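# Grind, inspect and sort shafts per the work order

## Task

Acting as operator of a grinding cell whose previous shift's leftovers nobody has checked, carry out the work order and place the good shaft in the good tray. Any ground shaft that is not good goes to the rework tray if more grinding can still fix it, otherwise to the scrap tray. At the end, machine and bench must both be idle with no alarm, the wheel head must be at its rest position, no shaft may remain inside the guard, the guard must be shut and the master shaft must sit in its cradle.

## Robot and tools

ROBOT. Two six-joint arms, left_arm and right_arm, each with a two-finger gripper whose fingers can fold. Joint order per arm: waist, shoulder, elbow, forearm roll, wrist pitch, wrist roll. Stated ranges are -6.283 to 6.283 rad, except the elbow at -2.792 to 2.792; real ends may differ by 0.010 rad.

FRAME. Positions are in metres in one scene frame: origin at table-top height midway between the two nominal arm bases, +x out over the table, +z up, left_arm on the +y side. The grinder stands behind the bases (toward -x), front facing the arms, headstock toward -y. Printed hand poses can be a few cm off. A gripper's fingers point along its own +z and open along its y; end_effector_position is the point between closed pads.

ROW FORMAT. Every arm command is one row of 18 numbers, each in [-1, 1], covering both arms: left_arm first (6 joint values, then gripper position, force_limit, speed), then right_arm in the same order. The six joint values are offsets, not poses: they are measured from the Joint targets at the start of the call (every row of a call uses that same base), scaled so 1.0 = 1.553 rad for waist and shoulder, 2.33 for elbow, 2.913 for the three wrist joints. Sending 0 keeps or re-takes the current targets. The gripper numbers are absolute commands: position +1 = open 140 mm, about -0.8 = pads touching, -1 = close until blocked; force_limit -1..+1 sets squeeze (about 14 N to 58 N at slow close); speed -1..+1 sets finger speed (about 30 to 250 mm/s). Faster closes grip harder. To leave a gripper unchanged, repeat its last three numbers.

TOOLS.
execute_actions: {actions: [one action], cameras}. An action may hold rows (1 to 15, one per 1/30 s step), steps (1 to 450, default 15; the last row keeps acting), until (stop early when machine/bench fields match, e.g. {machine:{state:"idle"}}, numbers need a comparison like [">=",2]; {all:{status:"ended"}} or {any:{status:"ended"}}), and device commands under machine or bench. An empty actions list just reports.
move: target = one 18-number row or a list of up to 15 rows, all offsets from the same Joint targets; speed in rad/s (0.01 to 3.92, default 0.5) for the joint with farthest to go; blend in rad to round corners of a list; stop_force 10 to 80 N ends an arm's path on contact (use a slow speed; omit it when moving away from a contact); zero resets the force baseline; blocking=false returns early (then use wait or stop). Its result adds a move: line (done, off_target, moving, held, fault; limits=held if steps were withheld).
wait: seconds 0 to 10. stop: brakes a running move. zoom_image: camera (cam_low, cam_centres, cam_left_wrist, cam_right_wrist) and region [x0,y0,x1,y1] in pixels, at most 504x504. show_instructions: shows the reference pages (work order, drawing). finished_scene: scene number, ends the scene.

RESULTS. Per arm: Joint positions, velocities, Joint targets (the base for the next offsets), torques, external torques, flange force, tool commands. object_status: 0 moving, 1 blocked while opening, 2 blocked while closing (a grip), 3 reached position or pads met. position_measured is in counts (3 open, 139 = 60 mm, 200 = 20 mm, 230 pads met). Watch for "joint sent to its limit", "joint command not followed" (clearance check between arms), fault and MOTOR HOT lines. Each result also shows the machine page line and device fields.

MACHINE. Commands: guard shut/open, quill forward/back, page setup/sizes/readings, register+value+write together (mm, diameters), cycle_start, feed_hold, reset, home, gauge, dress, air_blast, stop; a list of up to 8 objects runs in order (next one 2.3 s after a guard move, 3.1 s after a quill move). Keys in one object act as reset, write, then others. Fields: state (idle, running, done, alarm, busy, held), guard_state, guard_edge, quill_state (back, clamped, forward_empty, between), entry (why a command was refused), alarm. cycle_start needs guard shut, quill clamped on a shaft, wheel head at rest, a stored program selected, no alarm. The light curtain inside the guard refuses or aborts machine keys (cell_fault) if an arm or a shaft reaches in. Seats count from the drive end, which goes at the headstock; the machine cannot check seating or direction. Size corrections size_1..3 add to program aims; gauge reads the seat in gauge_at, corrected by gauge_zero (set it so the master shaft reads as certified). Reset clears alarms but not crash damage; wheel_burst cannot be cleared; home returns the wheel head.

BENCH. measure: true reads a shaft lying thick middle down in both V blocks, at rest and untouched, about 12 s; readings count rises, rows no_1..no_11 hold values (no_6..no_8 burn test in % of reject level, about 10 percent uncertain). stop aborts.

CAUTIONS. Grip in the outer quarter of the pads; nearer the palm narrow parts slip. Do not jab fingertips into surfaces. Avoid arm-to-arm contact, forces of 144 N or joint torque limits (fault stops), targets pressed past firm contacts, dropping or releasing moving parts, knocking anything off the table, long outstretched holds that heat motors, and large wrist leverage on heavy parts.

Each tool is called after "Call:" by a JSON object that holds its "name" and its "arguments".

Reference images:

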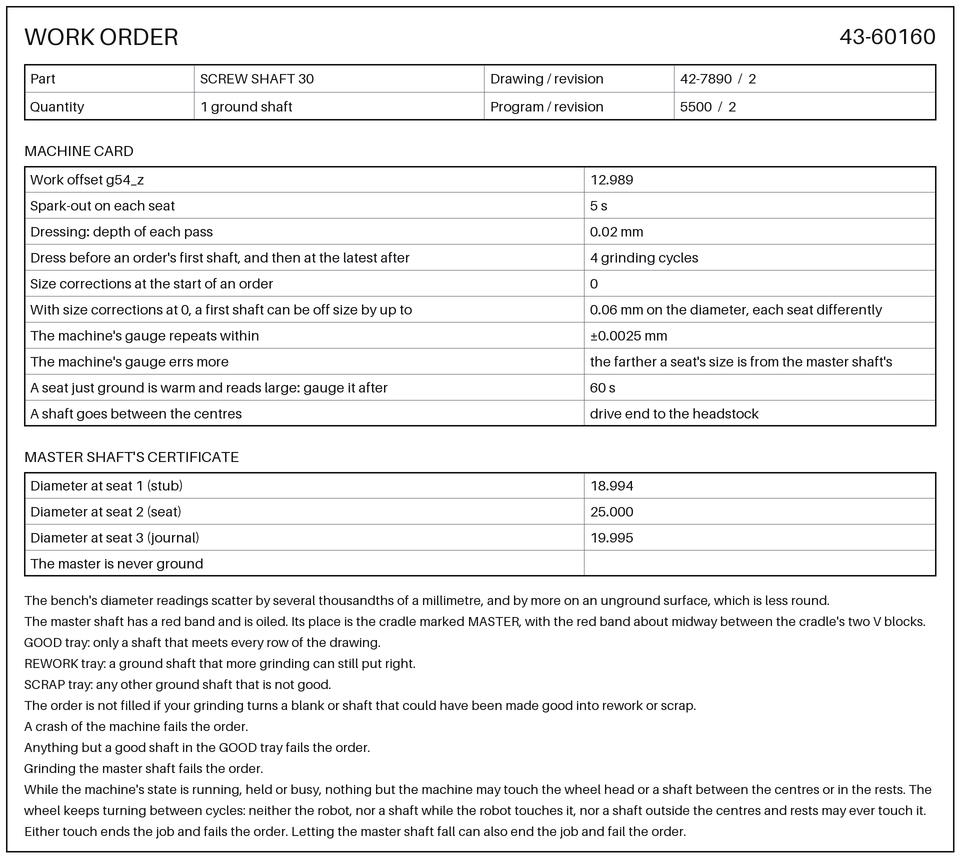

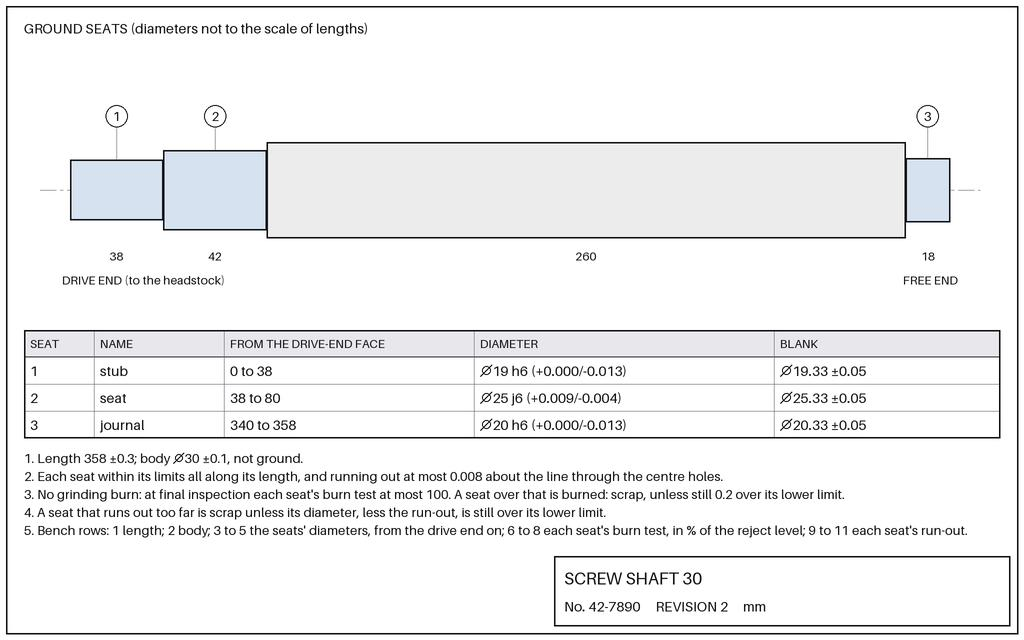

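## Session

I'll begin by observing the scene.

Call:
{"name": "execute_actions", "arguments": {"actions": []}}

Scene clock: 0.00 s.
left_arm: end_effector_position=(+0.4802, +0.5981, +0.3770) position_measured=3 object_status=3 end_effector_quat_wxyz=(-0.034, +0.999, +0.008, +0.018) | right_arm: end_effector_position=(+0.4734, -0.6115, +0.3771) position_measured=3 object_status=3 end_effector_quat_wxyz=(+0.000, +0.027, +1.000, +0.000)
Joint positions: left_arm=[-0.195 -0.211 1.886 0.073 1.442 1.383] | right_arm=[-3.002 0.193 -1.87 0 -1.464 1.711]
Joint velocities: within noise
Joint torques (N m): no reading
External joint torques (N m): no reading
Flange force (N): no reading
Joint targets: left_arm=[-0.195 -0.211 1.886 0.073 1.442 1.383] | right_arm=[-3.002 0.193 -1.870 0.000 -1.464 1.711]
Tool commands: left_gripper/position=+1.0 left_gripper/force_limit=+1.0 left_gripper/speed=+1.0 right_gripper/position=+1.0 right_gripper/force_limit=+1.0 right_gripper/speed=+1.0
machine.setup: program=+5500 g54_z=+12.989 wheel_d=+282.245 sparkout_s=+5.0 dress_depth=+0.020 gauge_at=+1 gauge_zero=-0.229 program_revision=+2 since_dress=+0 stored1_number=+9000 stored1_revision=+1 stored2_number=+5319 stored2_revision=+5 stored3_number=+5692 stored3_revision=+6 stored4_number=+5500 stored4_revision=+2
machine: state=idle guard_state=shut guard_edge=clear quill_state=clamped guard_answer=taken quill_answer=taken page=setup entry=no_entry entries=0 alarm=no_alarm idle_s=3600 queue=idle queue_left=0
bench: message=nothing_yet readings=0 no_1=0.000 no_2=0.000 no_3=0.000 no_4=0.000 no_5=0.000 no_6=0 no_7=0 no_8=0 no_9=0.000 no_10=0.000 no_11=0.000

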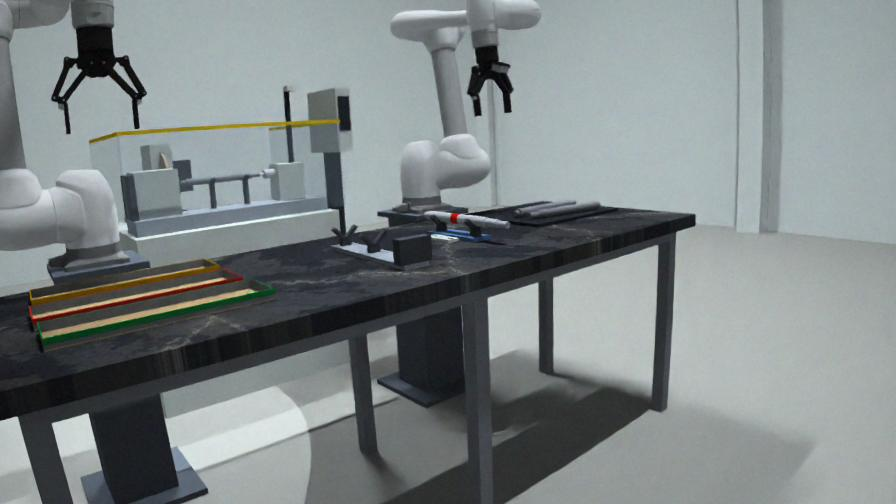

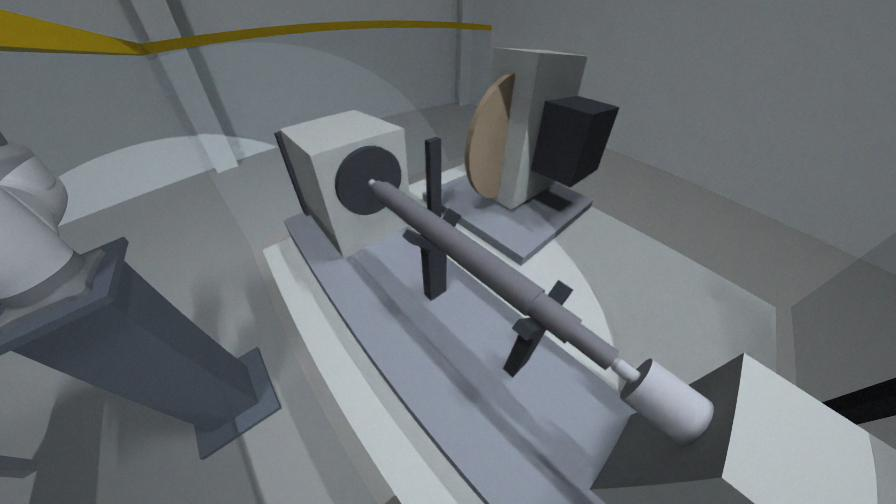

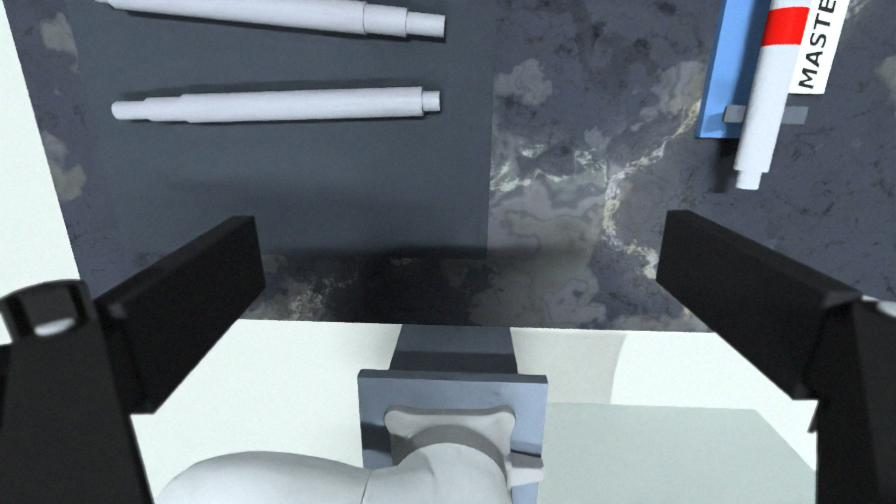

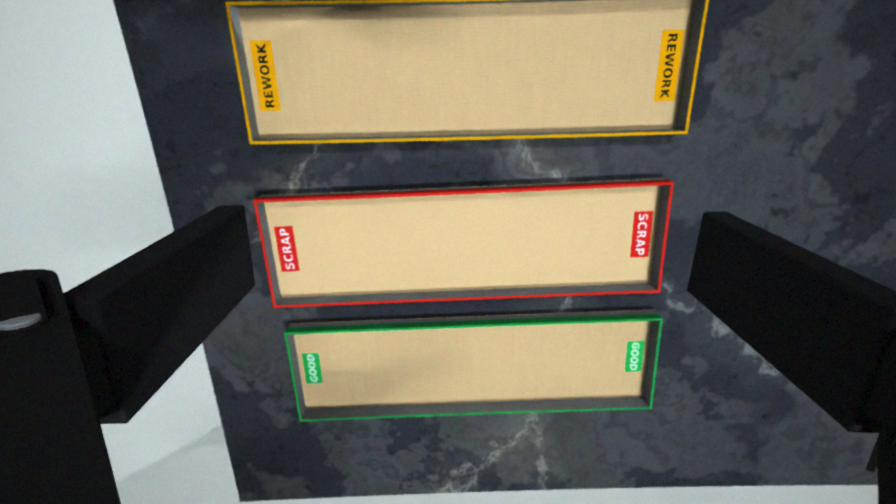

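Call:
{"name": "zoom_image", "arguments": {"camera": "cam_centres", "region": [330, 130, 730, 460]}}

Call:
{"name": "zoom_image", "arguments": {"camera": "cam_low", "region": [300, 180, 700, 300]}}

Call:
{"name": "zoom_image", "arguments": {"camera": "cam_left_wrist", "region": [0, 0, 500, 340]}}

Scaled by 1.260.

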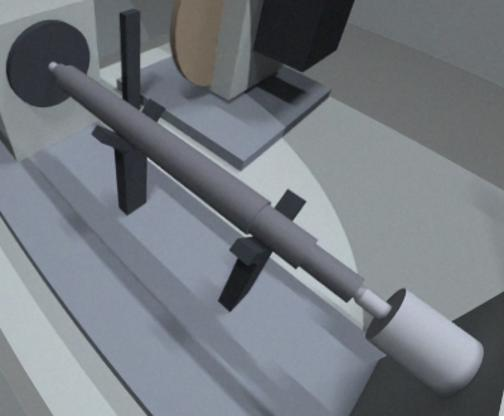

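Scaled by 1.260.

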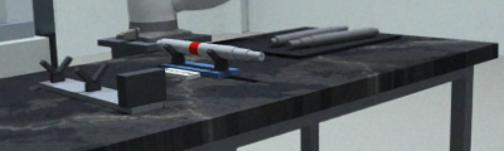

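Scaled by 1.008.

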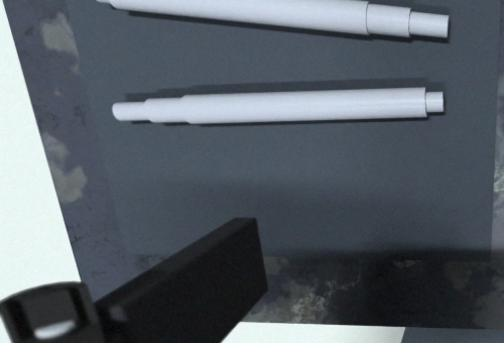

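Call:
{"name": "zoom_image", "arguments": {"camera": "cam_low", "region": [80, 70, 380, 240]}}

Call:
{"name": "zoom_image", "arguments": {"camera": "cam_centres", "region": [230, 90, 520, 320]}}

Call:
{"name": "zoom_image", "arguments": {"camera": "cam_centres", "region": [440, 230, 760, 460]}}

Call:
{"name": "zoom_image", "arguments": {"camera": "cam_low", "region": [320, 190, 640, 290]}}

Scaled by 1.680.

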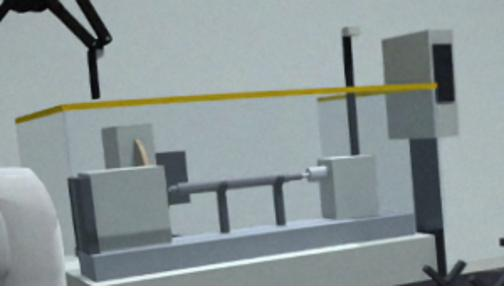

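Scaled by 1.738.

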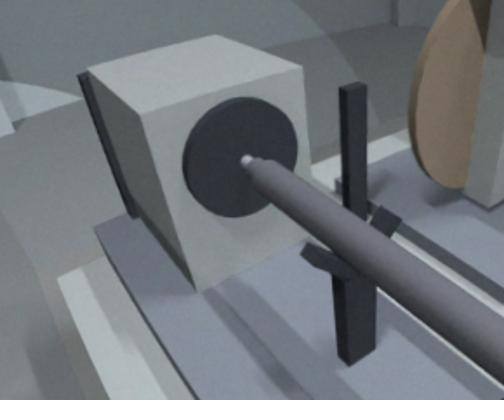

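Scaled by 1.575.

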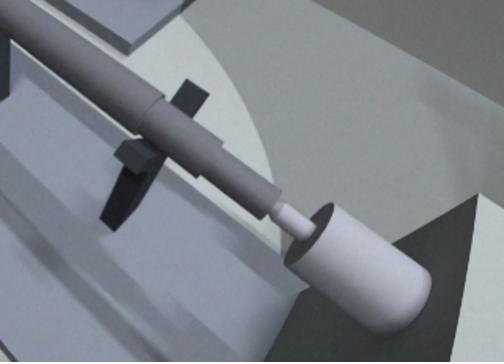

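Scaled by 1.575.

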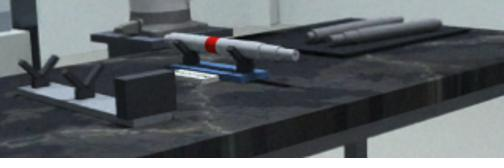

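Call:
{"name": "execute_actions", "arguments": {"actions": [{"machine": {"page": "readings"}, "steps": 2}], "cameras": []}}

Call:
{"name": "execute_actions", "arguments": {"actions": [{"machine": {"page": "sizes"}, "steps": 2}], "cameras": []}}

Scene clock: 34.50 s.
left_arm: end_effector_position=(+0.4802, +0.5981, +0.3770) position_measured=3 object_status=3 end_effector_quat_wxyz=(-0.034, +0.999, +0.008, +0.018) | right_arm: end_effector_position=(+0.4734, -0.6115, +0.3771) position_measured=3 object_status=3 end_effector_quat_wxyz=(+0.000, +0.027, +1.000, +0.000)
Joint positions: left_arm=[-0.195 -0.211 1.886 0.073 1.442 1.383] | right_arm=[-3.002 0.193 -1.87 0 -1.464 1.711]
Joint velocities: within noise
Joint torques (N m): left_arm=[-2.74 -19.78 -42.57 4.14 -0.21 -0.19] | right_arm=[-0.13 19.48 41.57 -4.22 0.16 -0.43]
External joint torques (N m): left_arm=[2.72 -0.61 0.38 0.36 0.1 0.19] | right_arm=[0.07 2.47 0.42 -0.09 -0.21 0.43]
Flange force (N): left_arm=[-0.4 -6.8 0.8] | right_arm=[3.8 0.9 -1.5]
Joint targets: left_arm=[-0.195 -0.211 1.886 0.073 1.442 1.383] | right_arm=[-3.002 0.193 -1.870 0.000 -1.464 1.711]
Tool commands: left_gripper/position=+1.0 left_gripper/force_limit=+1.0 left_gripper/speed=+1.0 right_gripper/position=+1.0 right_gripper/force_limit=+1.0 right_gripper/speed=+1.0
machine.readings: gauge_d=+0.000 gauge_d_1=+0.000 gauge_d_2=+0.000 gauge_d_3=+0.000 pos_x=+0.000 pos_z=+0.000 load_peak=+0.0 cycles=+0
machine: state=idle guard_state=shut guard_edge=clear quill_state=clamped guard_answer=taken quill_answer=taken page=readings entry=no_entry entries=0 alarm=no_alarm idle_s=3634 queue=done queue_left=0
bench: message=nothing_yet readings=0 no_1=0.000 no_2=0.000 no_3=0.000 no_4=0.000 no_5=0.000 no_6=0 no_7=0 no_8=0 no_9=0.000 no_10=0.000 no_11=0.000
No camera images: "cameras" was empty.

Scene clock: 34.77 s.
left_arm: end_effector_position=(+0.4802, +0.5981, +0.3770) position_measured=3 object_status=3 end_effector_quat_wxyz=(-0.034, +0.999, +0.008, +0.018) | right_arm: end_effector_position=(+0.4734, -0.6115, +0.3771) position_measured=3 object_status=3 end_effector_quat_wxyz=(+0.000, +0.027, +1.000, +0.000)
Joint positions: left_arm=[-0.195 -0.211 1.886 0.073 1.442 1.383] | right_arm=[-3.002 0.193 -1.87 0 -1.464 1.711]
Joint velocities: within noise
Joint torques (N m): left_arm=[-2.87 -19.78 -42.6 4.12 -0.23 -0.16] | right_arm=[-1.04 19.47 41.56 -4.25 0.14 -0.3]
External joint torques (N m): left_arm=[2.88 -0.68 0.34 0.39 0.11 0.15] | right_arm=[1.03 2.45 0.45 -0.07 -0.19 0.3]
Flange force (N): left_arm=[-0.4 -7.1 0.7] | right_arm=[4.0 2.8 -1.5]
Joint targets: left_arm=[-0.195 -0.211 1.886 0.073 1.442 1.383] | right_arm=[-3.002 0.193 -1.870 0.000 -1.464 1.711]
Tool commands: left_gripper/position=+1.0 left_gripper/force_limit=+1.0 left_gripper/speed=+1.0 right_gripper/position=+1.0 right_gripper/force_limit=+1.0 right_gripper/speed=+1.0
machine.sizes: size_1=+0.038 size_2=-0.014 size_3=+0.017 aim_1=+18.994 aim_2=+25.003 aim_3=+19.994
machine: state=idle guard_state=shut guard_edge=clear quill_state=clamped guard_answer=taken quill_answer=taken page=sizes entry=no_entry entries=0 alarm=no_alarm idle_s=3634 queue=done queue_left=0
bench: message=nothing_yet readings=0 no_1=0.000 no_2=0.000 no_3=0.000 no_4=0.000 no_5=0.000 no_6=0 no_7=0 no_8=0 no_9=0.000 no_10=0.000 no_11=0.000
No camera images: "cameras" was empty.

Call:
{"name": "move", "arguments": {"target": [-0.7115, 0.1359, -0.1657, -0.02506, 0.0685, -0.3718, 1, 1, 1, 0, 0, 0, 0, 0, 0, 1, 1, 1], "speed": 1.0, "cameras": ["cam_left_wrist"]}}

Scene clock: 65.43 s.
left_arm: end_effector_position=(+0.2408, +0.0890, +0.4874) position_measured=3 object_status=3 end_effector_quat_wxyz=(+0.000, +1.000, +0.001, +0.000) | right_arm: end_effector_position=(+0.4734, -0.6115, +0.3771) position_measured=3 object_status=3 end_effector_quat_wxyz=(+0.000, +0.027, +1.000, +0.000)
Joint positions: left_arm=[-1.3 0 1.5 0 1.642 0.3] | right_arm=[-3.002 0.193 -1.87 0 -1.464 1.711]
Joint velocities: within noise
Joint torques (N m): left_arm=[-2.86 -41.63 -42.69 3.99 -0.15 -0.21] | right_arm=[-0.06 19.7 41.56 -4.24 0.08 -0.37]
External joint torques (N m): left_arm=[2.77 -0.58 0.46 0.38 0.13 0.21] | right_arm=[-0.04 2.35 0.41 -0.07 -0.14 0.37]
Flange force (N): left_arm=[4.5 -3.2 0.7] | right_arm=[3.6 0.5 -1.4]
Joint targets: left_arm=[-1.300 0.000 1.500 0.000 1.642 0.300] | right_arm=[-3.002 0.193 -1.870 0.000 -1.464 1.711]
machine.sizes: size_1=+0.038 size_2=-0.014 size_3=+0.017 aim_1=+18.994 aim_2=+25.003 aim_3=+19.994
machine: state=idle guard_state=shut guard_edge=clear quill_state=clamped guard_answer=taken quill_answer=taken page=sizes entry=no_entry entries=0 alarm=no_alarm idle_s=3665 queue=done queue_left=0
bench: message=nothing_yet readings=0 no_1=0.000 no_2=0.000 no_3=0.000 no_4=0.000 no_5=0.000 no_6=0 no_7=0 no_8=0 no_9=0.000 no_10=0.000 no_11=0.000
move: done
camera_calibration:
cam_left_wrist: T_world_to_cam=[[-0.0135774, -0.999742, 0.0182145, 0.0885088], [-0.938587, 0.0190237, 0.344517, 0.0584406], [-0.344774, -0.0124183, -0.938604, 0.680898], [0, 0, 0, 1]] pos_world=[0.290809, 0.0958298, 0.617348]
Images, in order (width x height): cam_left_wrist 896x504.

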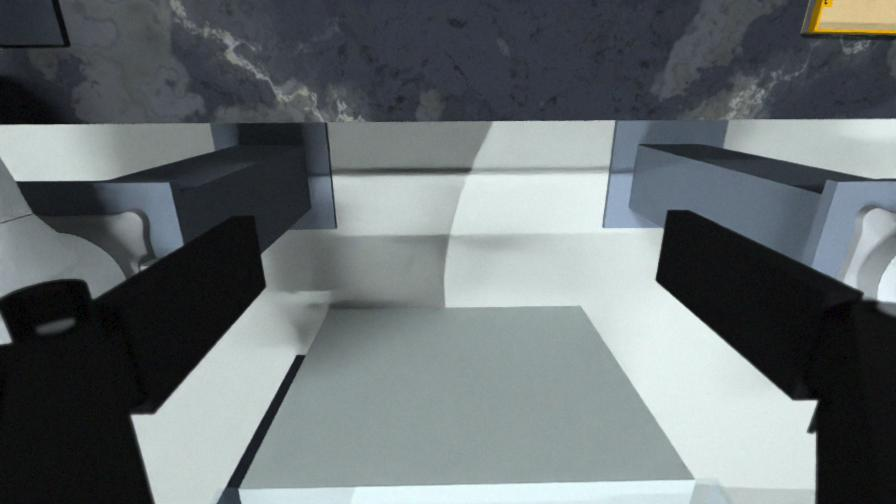

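Call:
{"name": "move", "arguments": {"target": [-0.6994, 0.1179, -0.1352, 0, 0.0453, -0.3723, 1, 1, 1, 0, 0, 0, 0, 0, 0, 1, 1, 1], "speed": 1.0, "cameras": ["cam_left_wrist", "cam_centres", "cam_low"]}}

Scene clock: 70.30 s.
left_arm: end_effector_position=(-0.4003, +0.1196, +0.5500) position_measured=3 object_status=3 end_effector_quat_wxyz=(+0.000, +1.000, +0.000, +0.000) | right_arm: end_effector_position=(+0.4734, -0.6115, +0.3771) position_measured=3 object_status=3 end_effector_quat_wxyz=(+0.000, +0.027, +1.000, +0.000)
Joint positions: left_arm=[-2.387 0.183 1.185 0 1.773 -0.784] | right_arm=[-3.002 0.193 -1.87 0 -1.464 1.711]
Joint velocities: within noise
Joint torques (N m): left_arm=[-2.94 -59.87 -41.92 3.94 -0.11 -0.18] | right_arm=[0.18 19.54 41.66 -4.27 0.18 -0.29]
External joint torques (N m): left_arm=[2.93 -0.48 0.48 0.35 0.13 0.18] | right_arm=[-0.11 2.36 0.15 -0.01 -0.24 0.29]
Flange force (N): left_arm=[4.5 2.0 1.0] | right_arm=[3.9 0.2 -1.1]
Joint targets: left_arm=[-2.387 0.183 1.185 0.000 1.773 -0.784] | right_arm=[-3.002 0.193 -1.870 0.000 -1.464 1.711]
machine.sizes: size_1=+0.038 size_2=-0.014 size_3=+0.017 aim_1=+18.994 aim_2=+25.003 aim_3=+19.994
machine: state=idle guard_state=shut guard_edge=clear quill_state=clamped guard_answer=taken quill_answer=taken page=sizes entry=no_entry entries=0 alarm=no_alarm idle_s=3670 queue=done queue_left=0
bench: message=nothing_yet readings=0 no_1=0.000 no_2=0.000 no_3=0.000 no_4=0.000 no_5=0.000 no_6=0 no_7=0 no_8=0 no_9=0.000 no_10=0.000 no_11=0.000
move: done
camera_calibration:
cam_left_wrist: T_world_to_cam=[[-0.0156371, -0.999713, 0.0181282, 0.108394], [-0.938526, 0.0209283, 0.344575, -0.565693], [-0.344855, -0.0116257, -0.938584, 0.518855], [0, 0, 0, 1]] pos_world=[-0.350293, 0.126233, 0.679948]
Images, in order (width x height): cam_low 896x504, cam_centres 896x504, cam_left_wrist 896x504.

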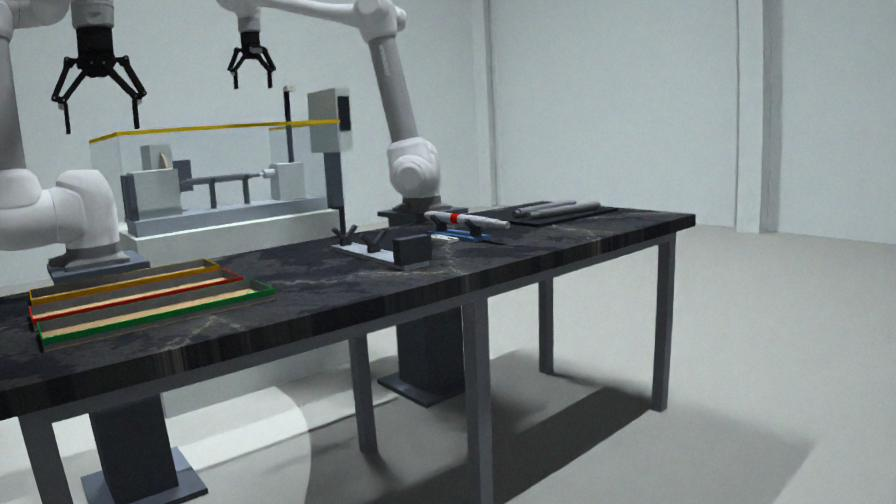

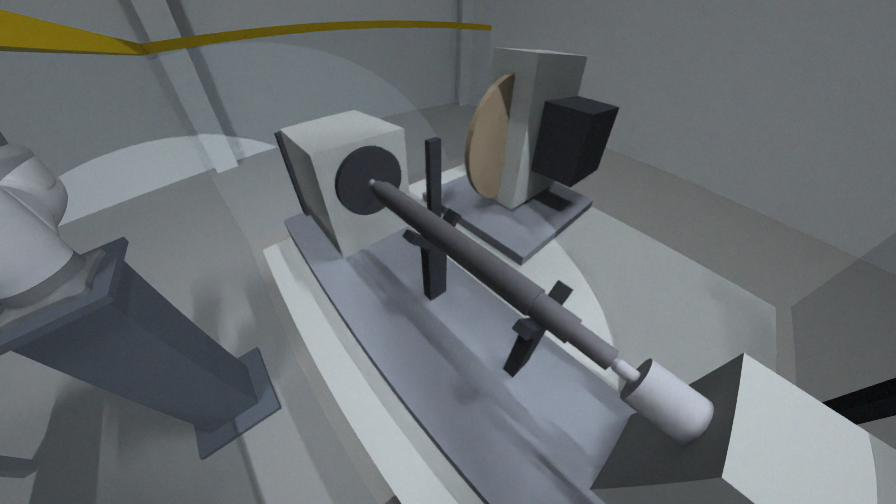

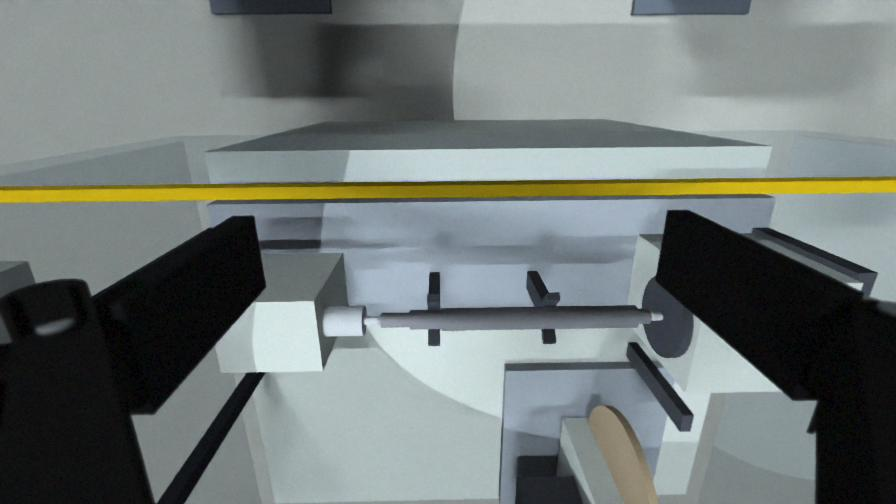

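Call:
{"name": "zoom_image", "arguments": {"camera": "cam_left_wrist", "region": [300, 260, 500, 380]}}

Call:
{"name": "zoom_image", "arguments": {"camera": "cam_left_wrist", "region": [500, 260, 700, 380]}}

Call:
{"name": "zoom_image", "arguments": {"camera": "cam_left_wrist", "region": [480, 340, 740, 504]}}

Scaled by 2.520.

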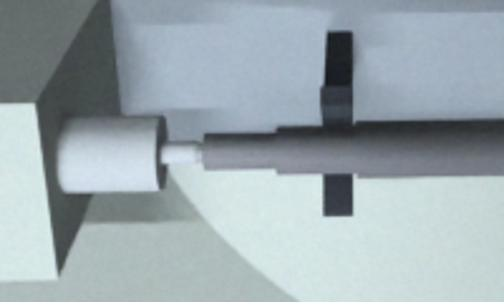

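Scaled by 2.520.

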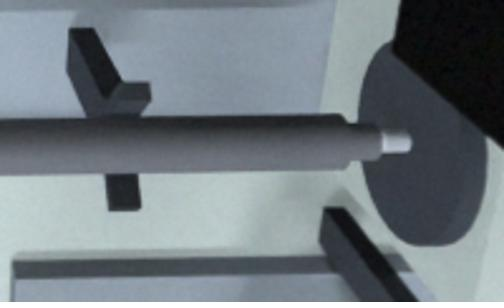

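Scaled by 1.938.

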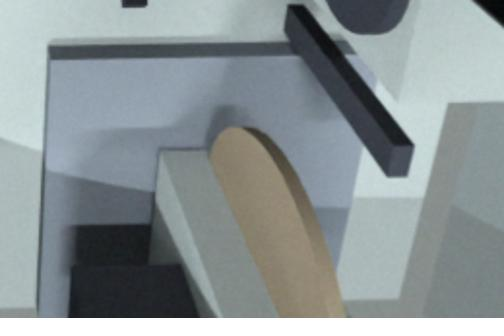

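Call:
{"name": "execute_actions", "arguments": {"actions": [{"machine": [{"guard": "open"}, {"register": "size_1", "value": 0.08, "write": true}, {"register": "size_2", "value": 0.08, "write": true}, {"register": "size_3", "value": 0.08, "write": true}], "steps": 3}], "cameras": []}}

Call:
{"name": "move", "arguments": {"target": [0, 0, 0, 0, 0, 0, 1, 1, 1, 0.6580, -0.3061, 0.3087, 0, -0.0839, 0.3321, 1, 1, 1], "speed": 0.8, "cameras": ["cam_right_wrist", "cam_left_wrist", "cam_low"]}}

Scene clock: 104.50 s.
left_arm: end_effector_position=(-0.4004, +0.1196, +0.5500) position_measured=3 object_status=3 end_effector_quat_wxyz=(+0.000, +1.000, +0.000, +0.000) | right_arm: end_effector_position=(+0.4734, -0.6115, +0.3771) position_measured=3 object_status=3 end_effector_quat_wxyz=(+0.000, +0.027, +1.000, +0.000)
Joint positions: left_arm=[-2.387 0.183 1.185 0 1.773 -0.784] | right_arm=[-3.002 0.193 -1.87 0 -1.464 1.711]
Joint velocities: within noise
Joint torques (N m): left_arm=[-2.87 -59.84 -41.91 3.91 -0.1 -0.2] | right_arm=[-0.66 19.53 41.55 -4.26 0.07 -0.36]
External joint torques (N m): left_arm=[2.85 -0.4 0.54 0.38 0.12 0.2] | right_arm=[0.56 2.56 0.35 -0.05 -0.13 0.36]
Flange force (N): left_arm=[4.4 2.0 1.1] | right_arm=[4.2 1.9 -1.3]
Joint targets: left_arm=[-2.387 0.183 1.185 0.000 1.773 -0.784] | right_arm=[-3.002 0.193 -1.870 0.000 -1.464 1.711]
Tool commands: left_gripper/position=+1.0 left_gripper/force_limit=+1.0 left_gripper/speed=+1.0 right_gripper/position=+1.0 right_gripper/force_limit=+1.0 right_gripper/speed=+1.0
machine.sizes: size_1=+0.038 size_2=-0.014 size_3=+0.017 aim_1=+18.994 aim_2=+25.003 aim_3=+19.994
machine: state=idle guard_state=between guard_edge=clear quill_state=clamped guard_answer=taken quill_answer=taken page=sizes entry=no_entry entries=0 alarm=no_alarm idle_s=3703 queue=running queue_left=3
bench: message=nothing_yet readings=0 no_1=0.000 no_2=0.000 no_3=0.000 no_4=0.000 no_5=0.000 no_6=0 no_7=0 no_8=0 no_9=0.000 no_10=0.000 no_11=0.000
No camera images: "cameras" was empty.

Scene clock: 106.27 s.
left_arm: end_effector_position=(-0.4004, +0.1196, +0.5500) position_measured=3 object_status=3 end_effector_quat_wxyz=(+0.000, +1.000, +0.000, +0.000) | right_arm: end_effector_position=(+0.3896, +0.0200, +0.5000) position_measured=3 object_status=3 end_effector_quat_wxyz=(+0.000, -0.001, +1.000, +0.000)
Joint positions: left_arm=[-2.387 0.183 1.185 0 1.773 -0.784] | right_arm=[-1.98 -0.282 -1.151 0 -1.708 2.678]
Joint velocities: within noise
Joint torques (N m): left_arm=[-2.77 -59.83 -41.86 3.9 -0.11 -0.18] | right_arm=[-0.75 66.4 41.49 -4.28 0.18 -0.39]
External joint torques (N m): left_arm=[2.74 -0.48 0.43 0.39 0.13 0.18] | right_arm=[0.88 4.85 0.44 0.02 -0.21 0.39]
Flange force (N): left_arm=[4.2 1.9 0.9] | right_arm=[5.2 -5.6 -0.2]
Joint targets: left_arm=[-2.387 0.183 1.185 0.000 1.773 -0.784] | right_arm=[-1.980 -0.283 -1.151 0.000 -1.708 2.678]
machine.sizes: size_1=+0.038 size_2=-0.014 size_3=+0.017 aim_1=+18.994 aim_2=+25.003 aim_3=+19.994
machine: state=idle guard_state=open guard_edge=clear quill_state=clamped guard_answer=taken quill_answer=taken page=sizes entry=no_entry entries=0 alarm=no_alarm idle_s=3705 queue=running queue_left=3
bench: message=nothing_yet readings=0 no_1=0.000 no_2=0.000 no_3=0.000 no_4=0.000 no_5=0.000 no_6=0 no_7=0 no_8=0 no_9=0.000 no_10=0.000 no_11=0.000
move: done
camera_calibration:
cam_left_wrist: T_world_to_cam=[[-0.0157307, -0.999711, 0.0181616, 0.108436], [-0.938556, 0.0210266, 0.344485, -0.565751], [-0.344767, -0.0116267, -0.938616, 0.518875], [0, 0, 0, 1]] pos_world=[-0.350393, 0.126334, 0.679948]
cam_right_wrist: T_world_to_cam=[[-0.0104811, 0.999799, 0.0171025, -0.0225793], [0.933684, 0.0036627, 0.35808, -0.536871], [0.357945, 0.0197214, -0.933534, 0.472332], [0, 0, 0, 1]] pos_world=[0.331962, 0.0152261, 0.633567]
Images, in order (width x height): cam_low 896x504, cam_left_wrist 896x504, cam_right_wrist 896x504.

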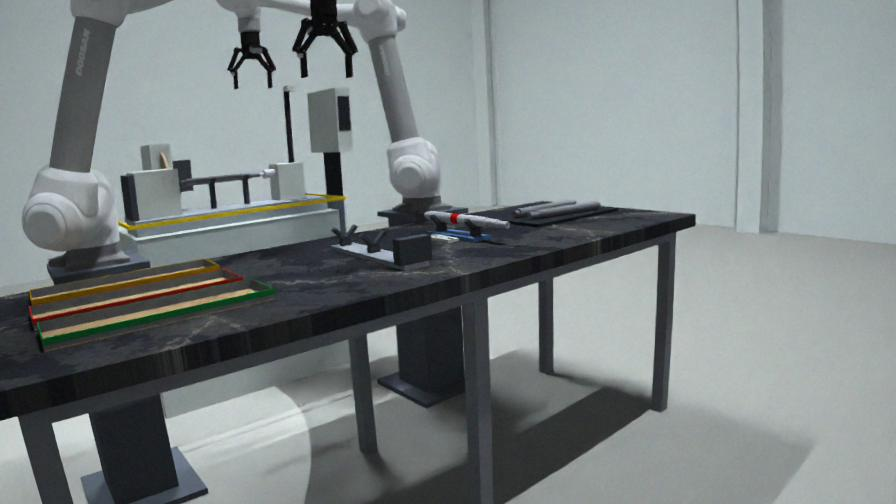

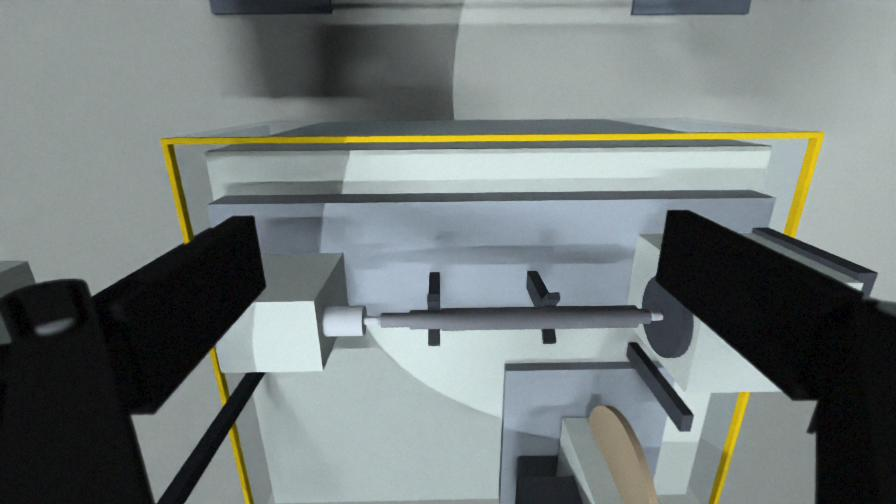

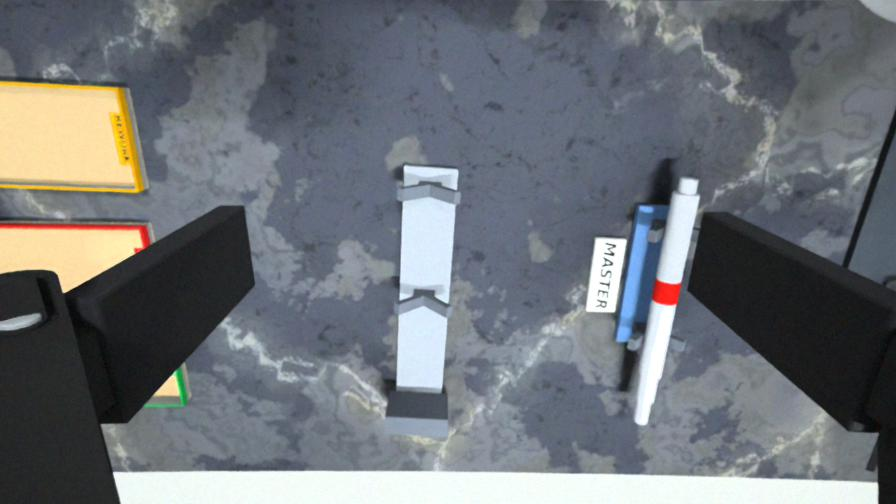

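Call:
{"name": "zoom_image", "arguments": {"camera": "cam_right_wrist", "region": [340, 140, 520, 330]}}

Call:
{"name": "zoom_image", "arguments": {"camera": "cam_right_wrist", "region": [340, 270, 520, 460]}}

Call:
{"name": "zoom_image", "arguments": {"camera": "cam_right_wrist", "region": [560, 150, 740, 440]}}

Scaled by 2.653.

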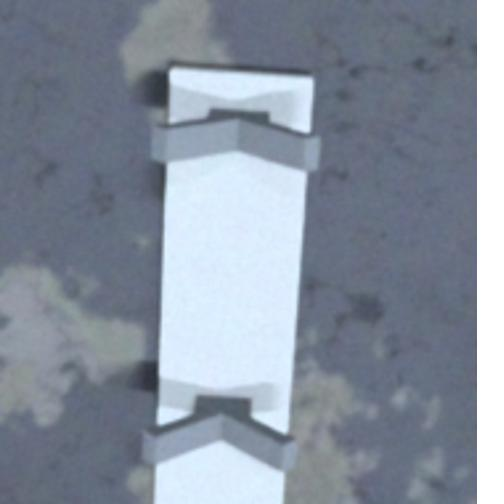

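Scaled by 2.653.

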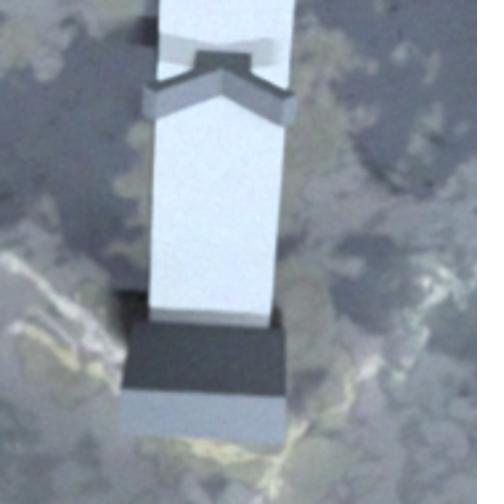

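Scaled by 1.738.

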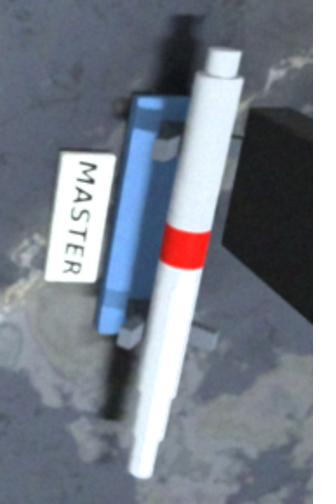

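Call:
{"name": "zoom_image", "arguments": {"camera": "cam_low", "region": [320, 200, 450, 280]}}

Call:
{"name": "zoom_image", "arguments": {"camera": "cam_low", "region": [410, 190, 540, 260]}}

Call:
{"name": "zoom_image", "arguments": {"camera": "cam_low", "region": [0, 240, 300, 370]}}

Scaled by 3.877.

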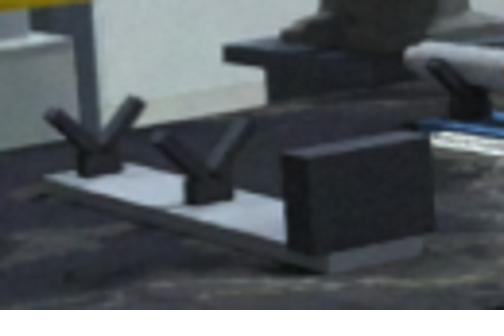

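Scaled by 3.877.

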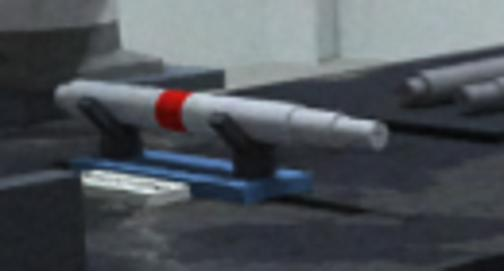

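Scaled by 1.680.

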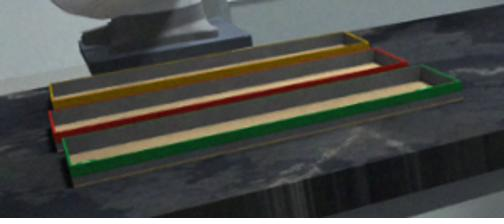

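Call:
{"name": "execute_actions", "arguments": {"actions": [{"machine": {"quill": "back"}, "steps": 2}], "cameras": []}}

Call:
{"name": "move", "arguments": {"target": [-0.0682, 0.2459, -0.0834, 0, -0.0644, -0.5760, -0.03, 1, 0, 0, 0, 0, 0, 0, 0, 1, 1, 1], "speed": 0.8, "cameras": ["cam_left_wrist", "cam_centres"]}}

Scene clock: 130.77 s.
left_arm: end_effector_position=(-0.4004, +0.1196, +0.5500) position_measured=3 object_status=3 end_effector_quat_wxyz=(+0.000, +1.000, +0.000, +0.000) | right_arm: end_effector_position=(+0.3896, +0.0201, +0.5000) position_measured=3 object_status=3 end_effector_quat_wxyz=(+0.000, -0.001, +1.000, +0.000)
Joint positions: left_arm=[-2.387 0.183 1.185 0 1.773 -0.784] | right_arm=[-1.98 -0.283 -1.151 0 -1.708 2.678]
Joint velocities: within noise
Joint torques (N m): left_arm=[-2.82 -59.85 -41.84 3.93 -0.1 -0.19] | right_arm=[-0.01 66.43 41.24 -4.19 0.14 -0.25]
External joint torques (N m): left_arm=[2.74 -0.38 0.45 0.36 0.12 0.19] | right_arm=[0.04 4.7 0.62 -0.06 -0.17 0.25]
Flange force (N): left_arm=[4.2 2.0 0.9] | right_arm=[3.7 -5.7 -0.5]
Joint targets: left_arm=[-2.387 0.183 1.185 0.000 1.773 -0.784] | right_arm=[-1.980 -0.283 -1.151 0.000 -1.708 2.678]
Tool commands: left_gripper/position=+1.0 left_gripper/force_limit=+1.0 left_gripper/speed=+1.0 right_gripper/position=+1.0 right_gripper/force_limit=+1.0 right_gripper/speed=+1.0
machine.sizes: size_1=+0.080 size_2=+0.080 size_3=+0.080 aim_1=+18.994 aim_2=+25.003 aim_3=+19.994
machine: state=idle guard_state=open guard_edge=clear quill_state=between guard_answer=taken quill_answer=taken page=sizes entry=taken entries=3 alarm=no_alarm idle_s=3729 queue=running queue_left=0
bench: message=nothing_yet readings=0 no_1=0.000 no_2=0.000 no_3=0.000 no_4=0.000 no_5=0.000 no_6=0 no_7=0 no_8=0 no_9=0.000 no_10=0.000 no_11=0.000
No camera images: "cameras" was empty.

Scene clock: 133.30 s.
left_arm: end_effector_position=(-0.6291, +0.0243, +0.3599) position_measured=132 object_status=3 end_effector_quat_wxyz=(+0.000, +0.707, +0.707, +0.000) | right_arm: end_effector_position=(+0.3896, +0.0201, +0.5000) position_measured=3 object_status=3 end_effector_quat_wxyz=(+0.000, -0.001, +1.000, +0.000)
Joint positions: left_arm=[-2.493 0.565 0.99 0 1.586 -2.462] | right_arm=[-1.98 -0.283 -1.151 0 -1.708 2.678]
Joint velocities: within noise
Joint torques (N m): left_arm=[-2.95 -98.1 -42.67 3.97 -0.09 -0.14] | right_arm=[-0.17 66.24 41.49 -4.28 0.14 -0.35]
External joint torques (N m): left_arm=[2.83 -0.04 0.35 0.34 0.11 0.14] | right_arm=[0.25 4.41 0.12 0.05 -0.18 0.35]
Flange force (N): left_arm=[-1.9 2.9 0.4] | right_arm=[4.3 -6.1 0.5]
Joint targets: left_arm=[-2.493 0.565 0.990 0.000 1.586 -2.462] | right_arm=[-1.980 -0.283 -1.151 0.000 -1.708 2.678]
machine.sizes: size_1=+0.080 size_2=+0.080 size_3=+0.080 aim_1=+18.994 aim_2=+25.003 aim_3=+19.994
machine: state=idle guard_state=open guard_edge=clear quill_state=back guard_answer=taken quill_answer=taken page=sizes entry=taken entries=3 alarm=no_alarm idle_s=3732 queue=running queue_left=0
bench: message=nothing_yet readings=0 no_1=0.000 no_2=0.000 no_3=0.000 no_4=0.000 no_5=0.000 no_6=0 no_7=0 no_8=0 no_9=0.000 no_10=0.000 no_11=0.000
move: done
camera_calibration:
cam_left_wrist: T_world_to_cam=[[0.999726, -0.0147829, 0.0181293, 0.627876], [-0.0201259, -0.938571, 0.3445, -0.111805], [0.0119229, -0.34477, -0.938611, 0.492977], [0, 0, 0, 1]] pos_world=[-0.635832, 0.0743083, 0.489848]
Images, in order (width x height): cam_centres 896x504, cam_left_wrist 896x504.

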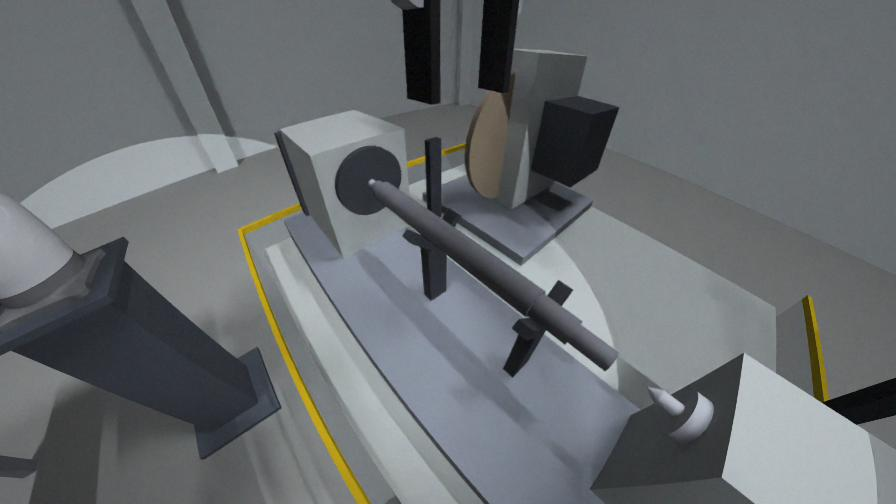

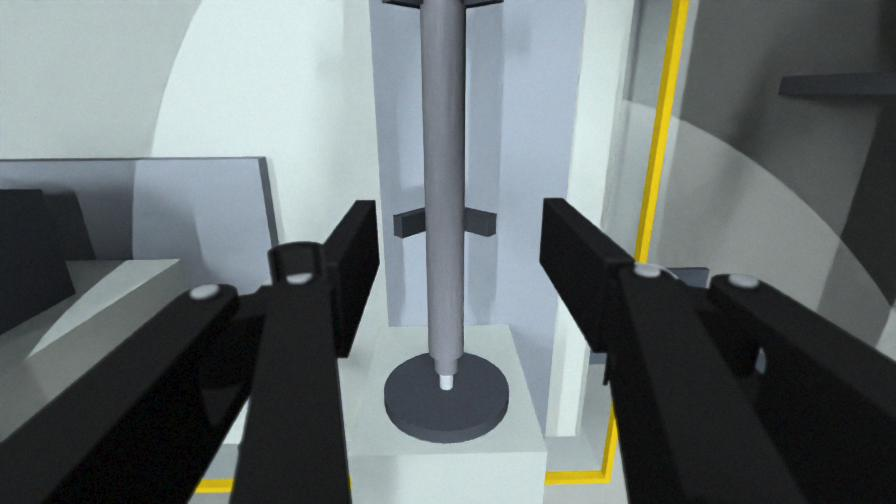

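Call:
{"name": "zoom_image", "arguments": {"camera": "cam_left_wrist", "region": [390, 160, 510, 280]}}

Call:
{"name": "zoom_image", "arguments": {"camera": "cam_left_wrist", "region": [380, 300, 520, 440]}}

Scaled by 4.200.

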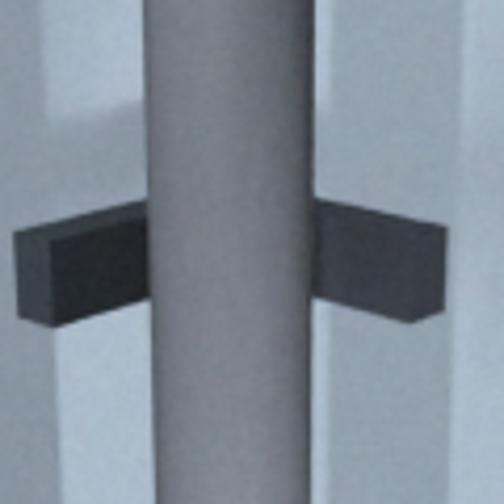

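Scaled by 3.600.

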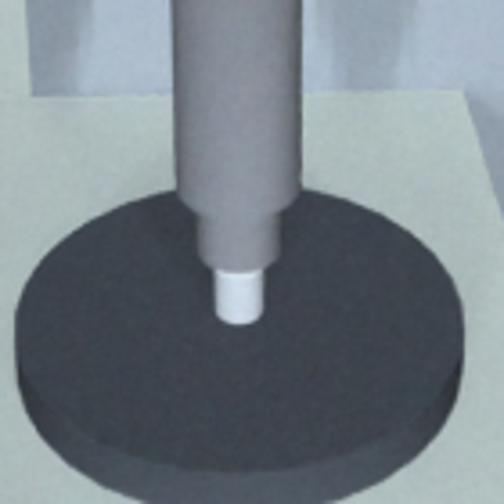

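Call:
{"name": "move", "arguments": {"target": [[0.0001, 0.0137, 0.06241, 0, -0.05723, 0, -0.03, 1, 0, 0, 0, 0, 0, 0, 0, 1, 1, 1], [0.0001, 0.02686, 0.09433, 0, -0.08978, 0, -0.03, 1, 0, 0, 0, 0, 0, 0, 0, 1, 1, 1]], "speed": 0.25, "blend": [0.02, 0], "cameras": ["cam_left_wrist", "cam_centres"]}}

Scene clock: 149.20 s.
left_arm: end_effector_position=(-0.6327, +0.0212, +0.2006) position_measured=132 object_status=3 end_effector_quat_wxyz=(+0.000, +0.707, +0.707, +0.000) | right_arm: end_effector_position=(+0.3896, +0.0201, +0.5000) position_measured=3 object_status=3 end_effector_quat_wxyz=(+0.000, -0.001, +1.000, +0.000)
Joint positions: left_arm=[-2.493 0.607 1.21 0 1.324 -2.462] | right_arm=[-1.98 -0.283 -1.151 0 -1.708 2.678]
Joint velocities: within noise
Joint torques (N m): left_arm=[-2.97 -103.21 -41.38 3.8 -0.05 -0.17] | right_arm=[0.33 66.05 41.4 -4.22 0.22 -0.26]
External joint torques (N m): left_arm=[3.11 2.52 0.29 0.4 0.08 0.17] | right_arm=[-0.17 4.9 0.47 -0.04 -0.25 0.26]
Flange force (N): left_arm=[-5.1 -0.3 1.3] | right_arm=[3.7 -6.4 -0.3]
Joint targets: left_arm=[-2.493 0.607 1.210 0.000 1.324 -2.462] | right_arm=[-1.980 -0.283 -1.151 0.000 -1.708 2.678]
machine.sizes: size_1=+0.080 size_2=+0.080 size_3=+0.080 aim_1=+18.994 aim_2=+25.003 aim_3=+19.994
machine: state=idle guard_state=open guard_edge=clear quill_state=back guard_answer=taken quill_answer=taken page=sizes entry=taken entries=3 alarm=no_alarm idle_s=3748 queue=done queue_left=0
bench: message=nothing_yet readings=0 no_1=0.000 no_2=0.000 no_3=0.000 no_4=0.000 no_5=0.000 no_6=0 no_7=0 no_8=0 no_9=0.000 no_10=0.000 no_11=0.000
move: done
camera_calibration:
cam_left_wrist: T_world_to_cam=[[0.999726, -0.0146208, 0.018281, 0.634255], [-0.0200248, -0.938606, 0.34441, -0.0598117], [0.0121231, -0.344682, -0.938641, 0.342562], [0, 0, 0, 1]] pos_world=[-0.639431, 0.0712087, 0.330548]
Images, in order (width x height): cam_centres 896x504, cam_left_wrist 896x504.

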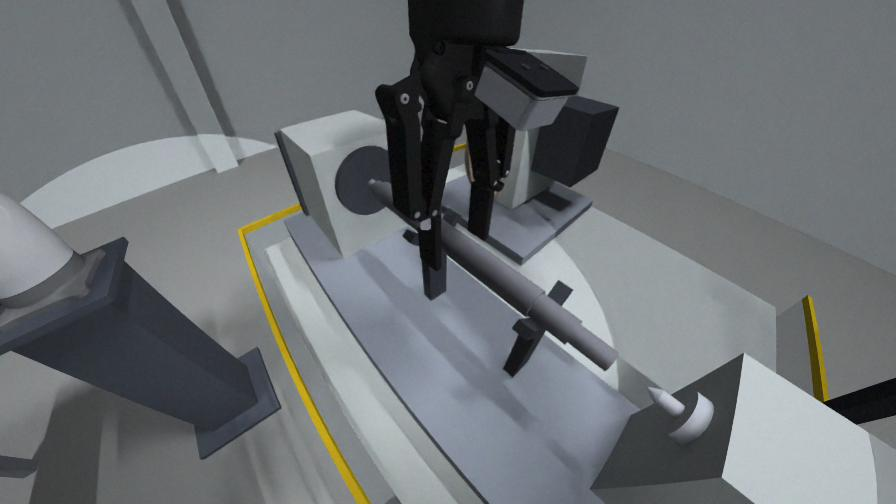

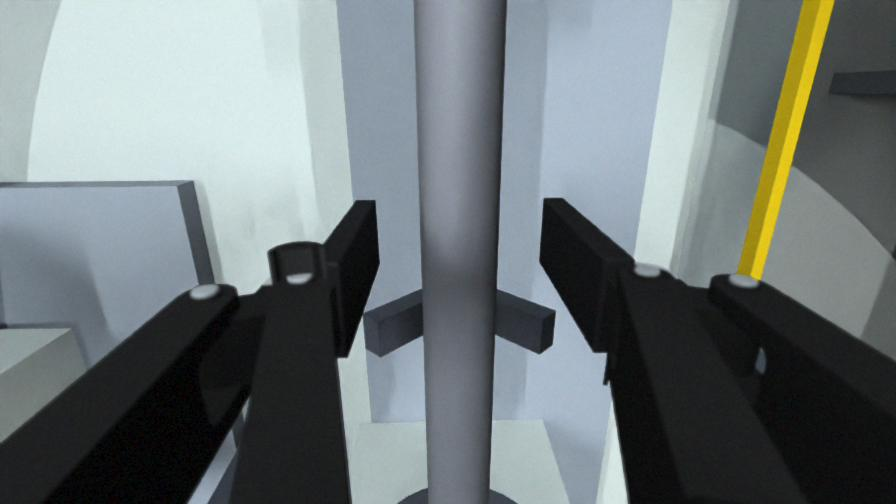

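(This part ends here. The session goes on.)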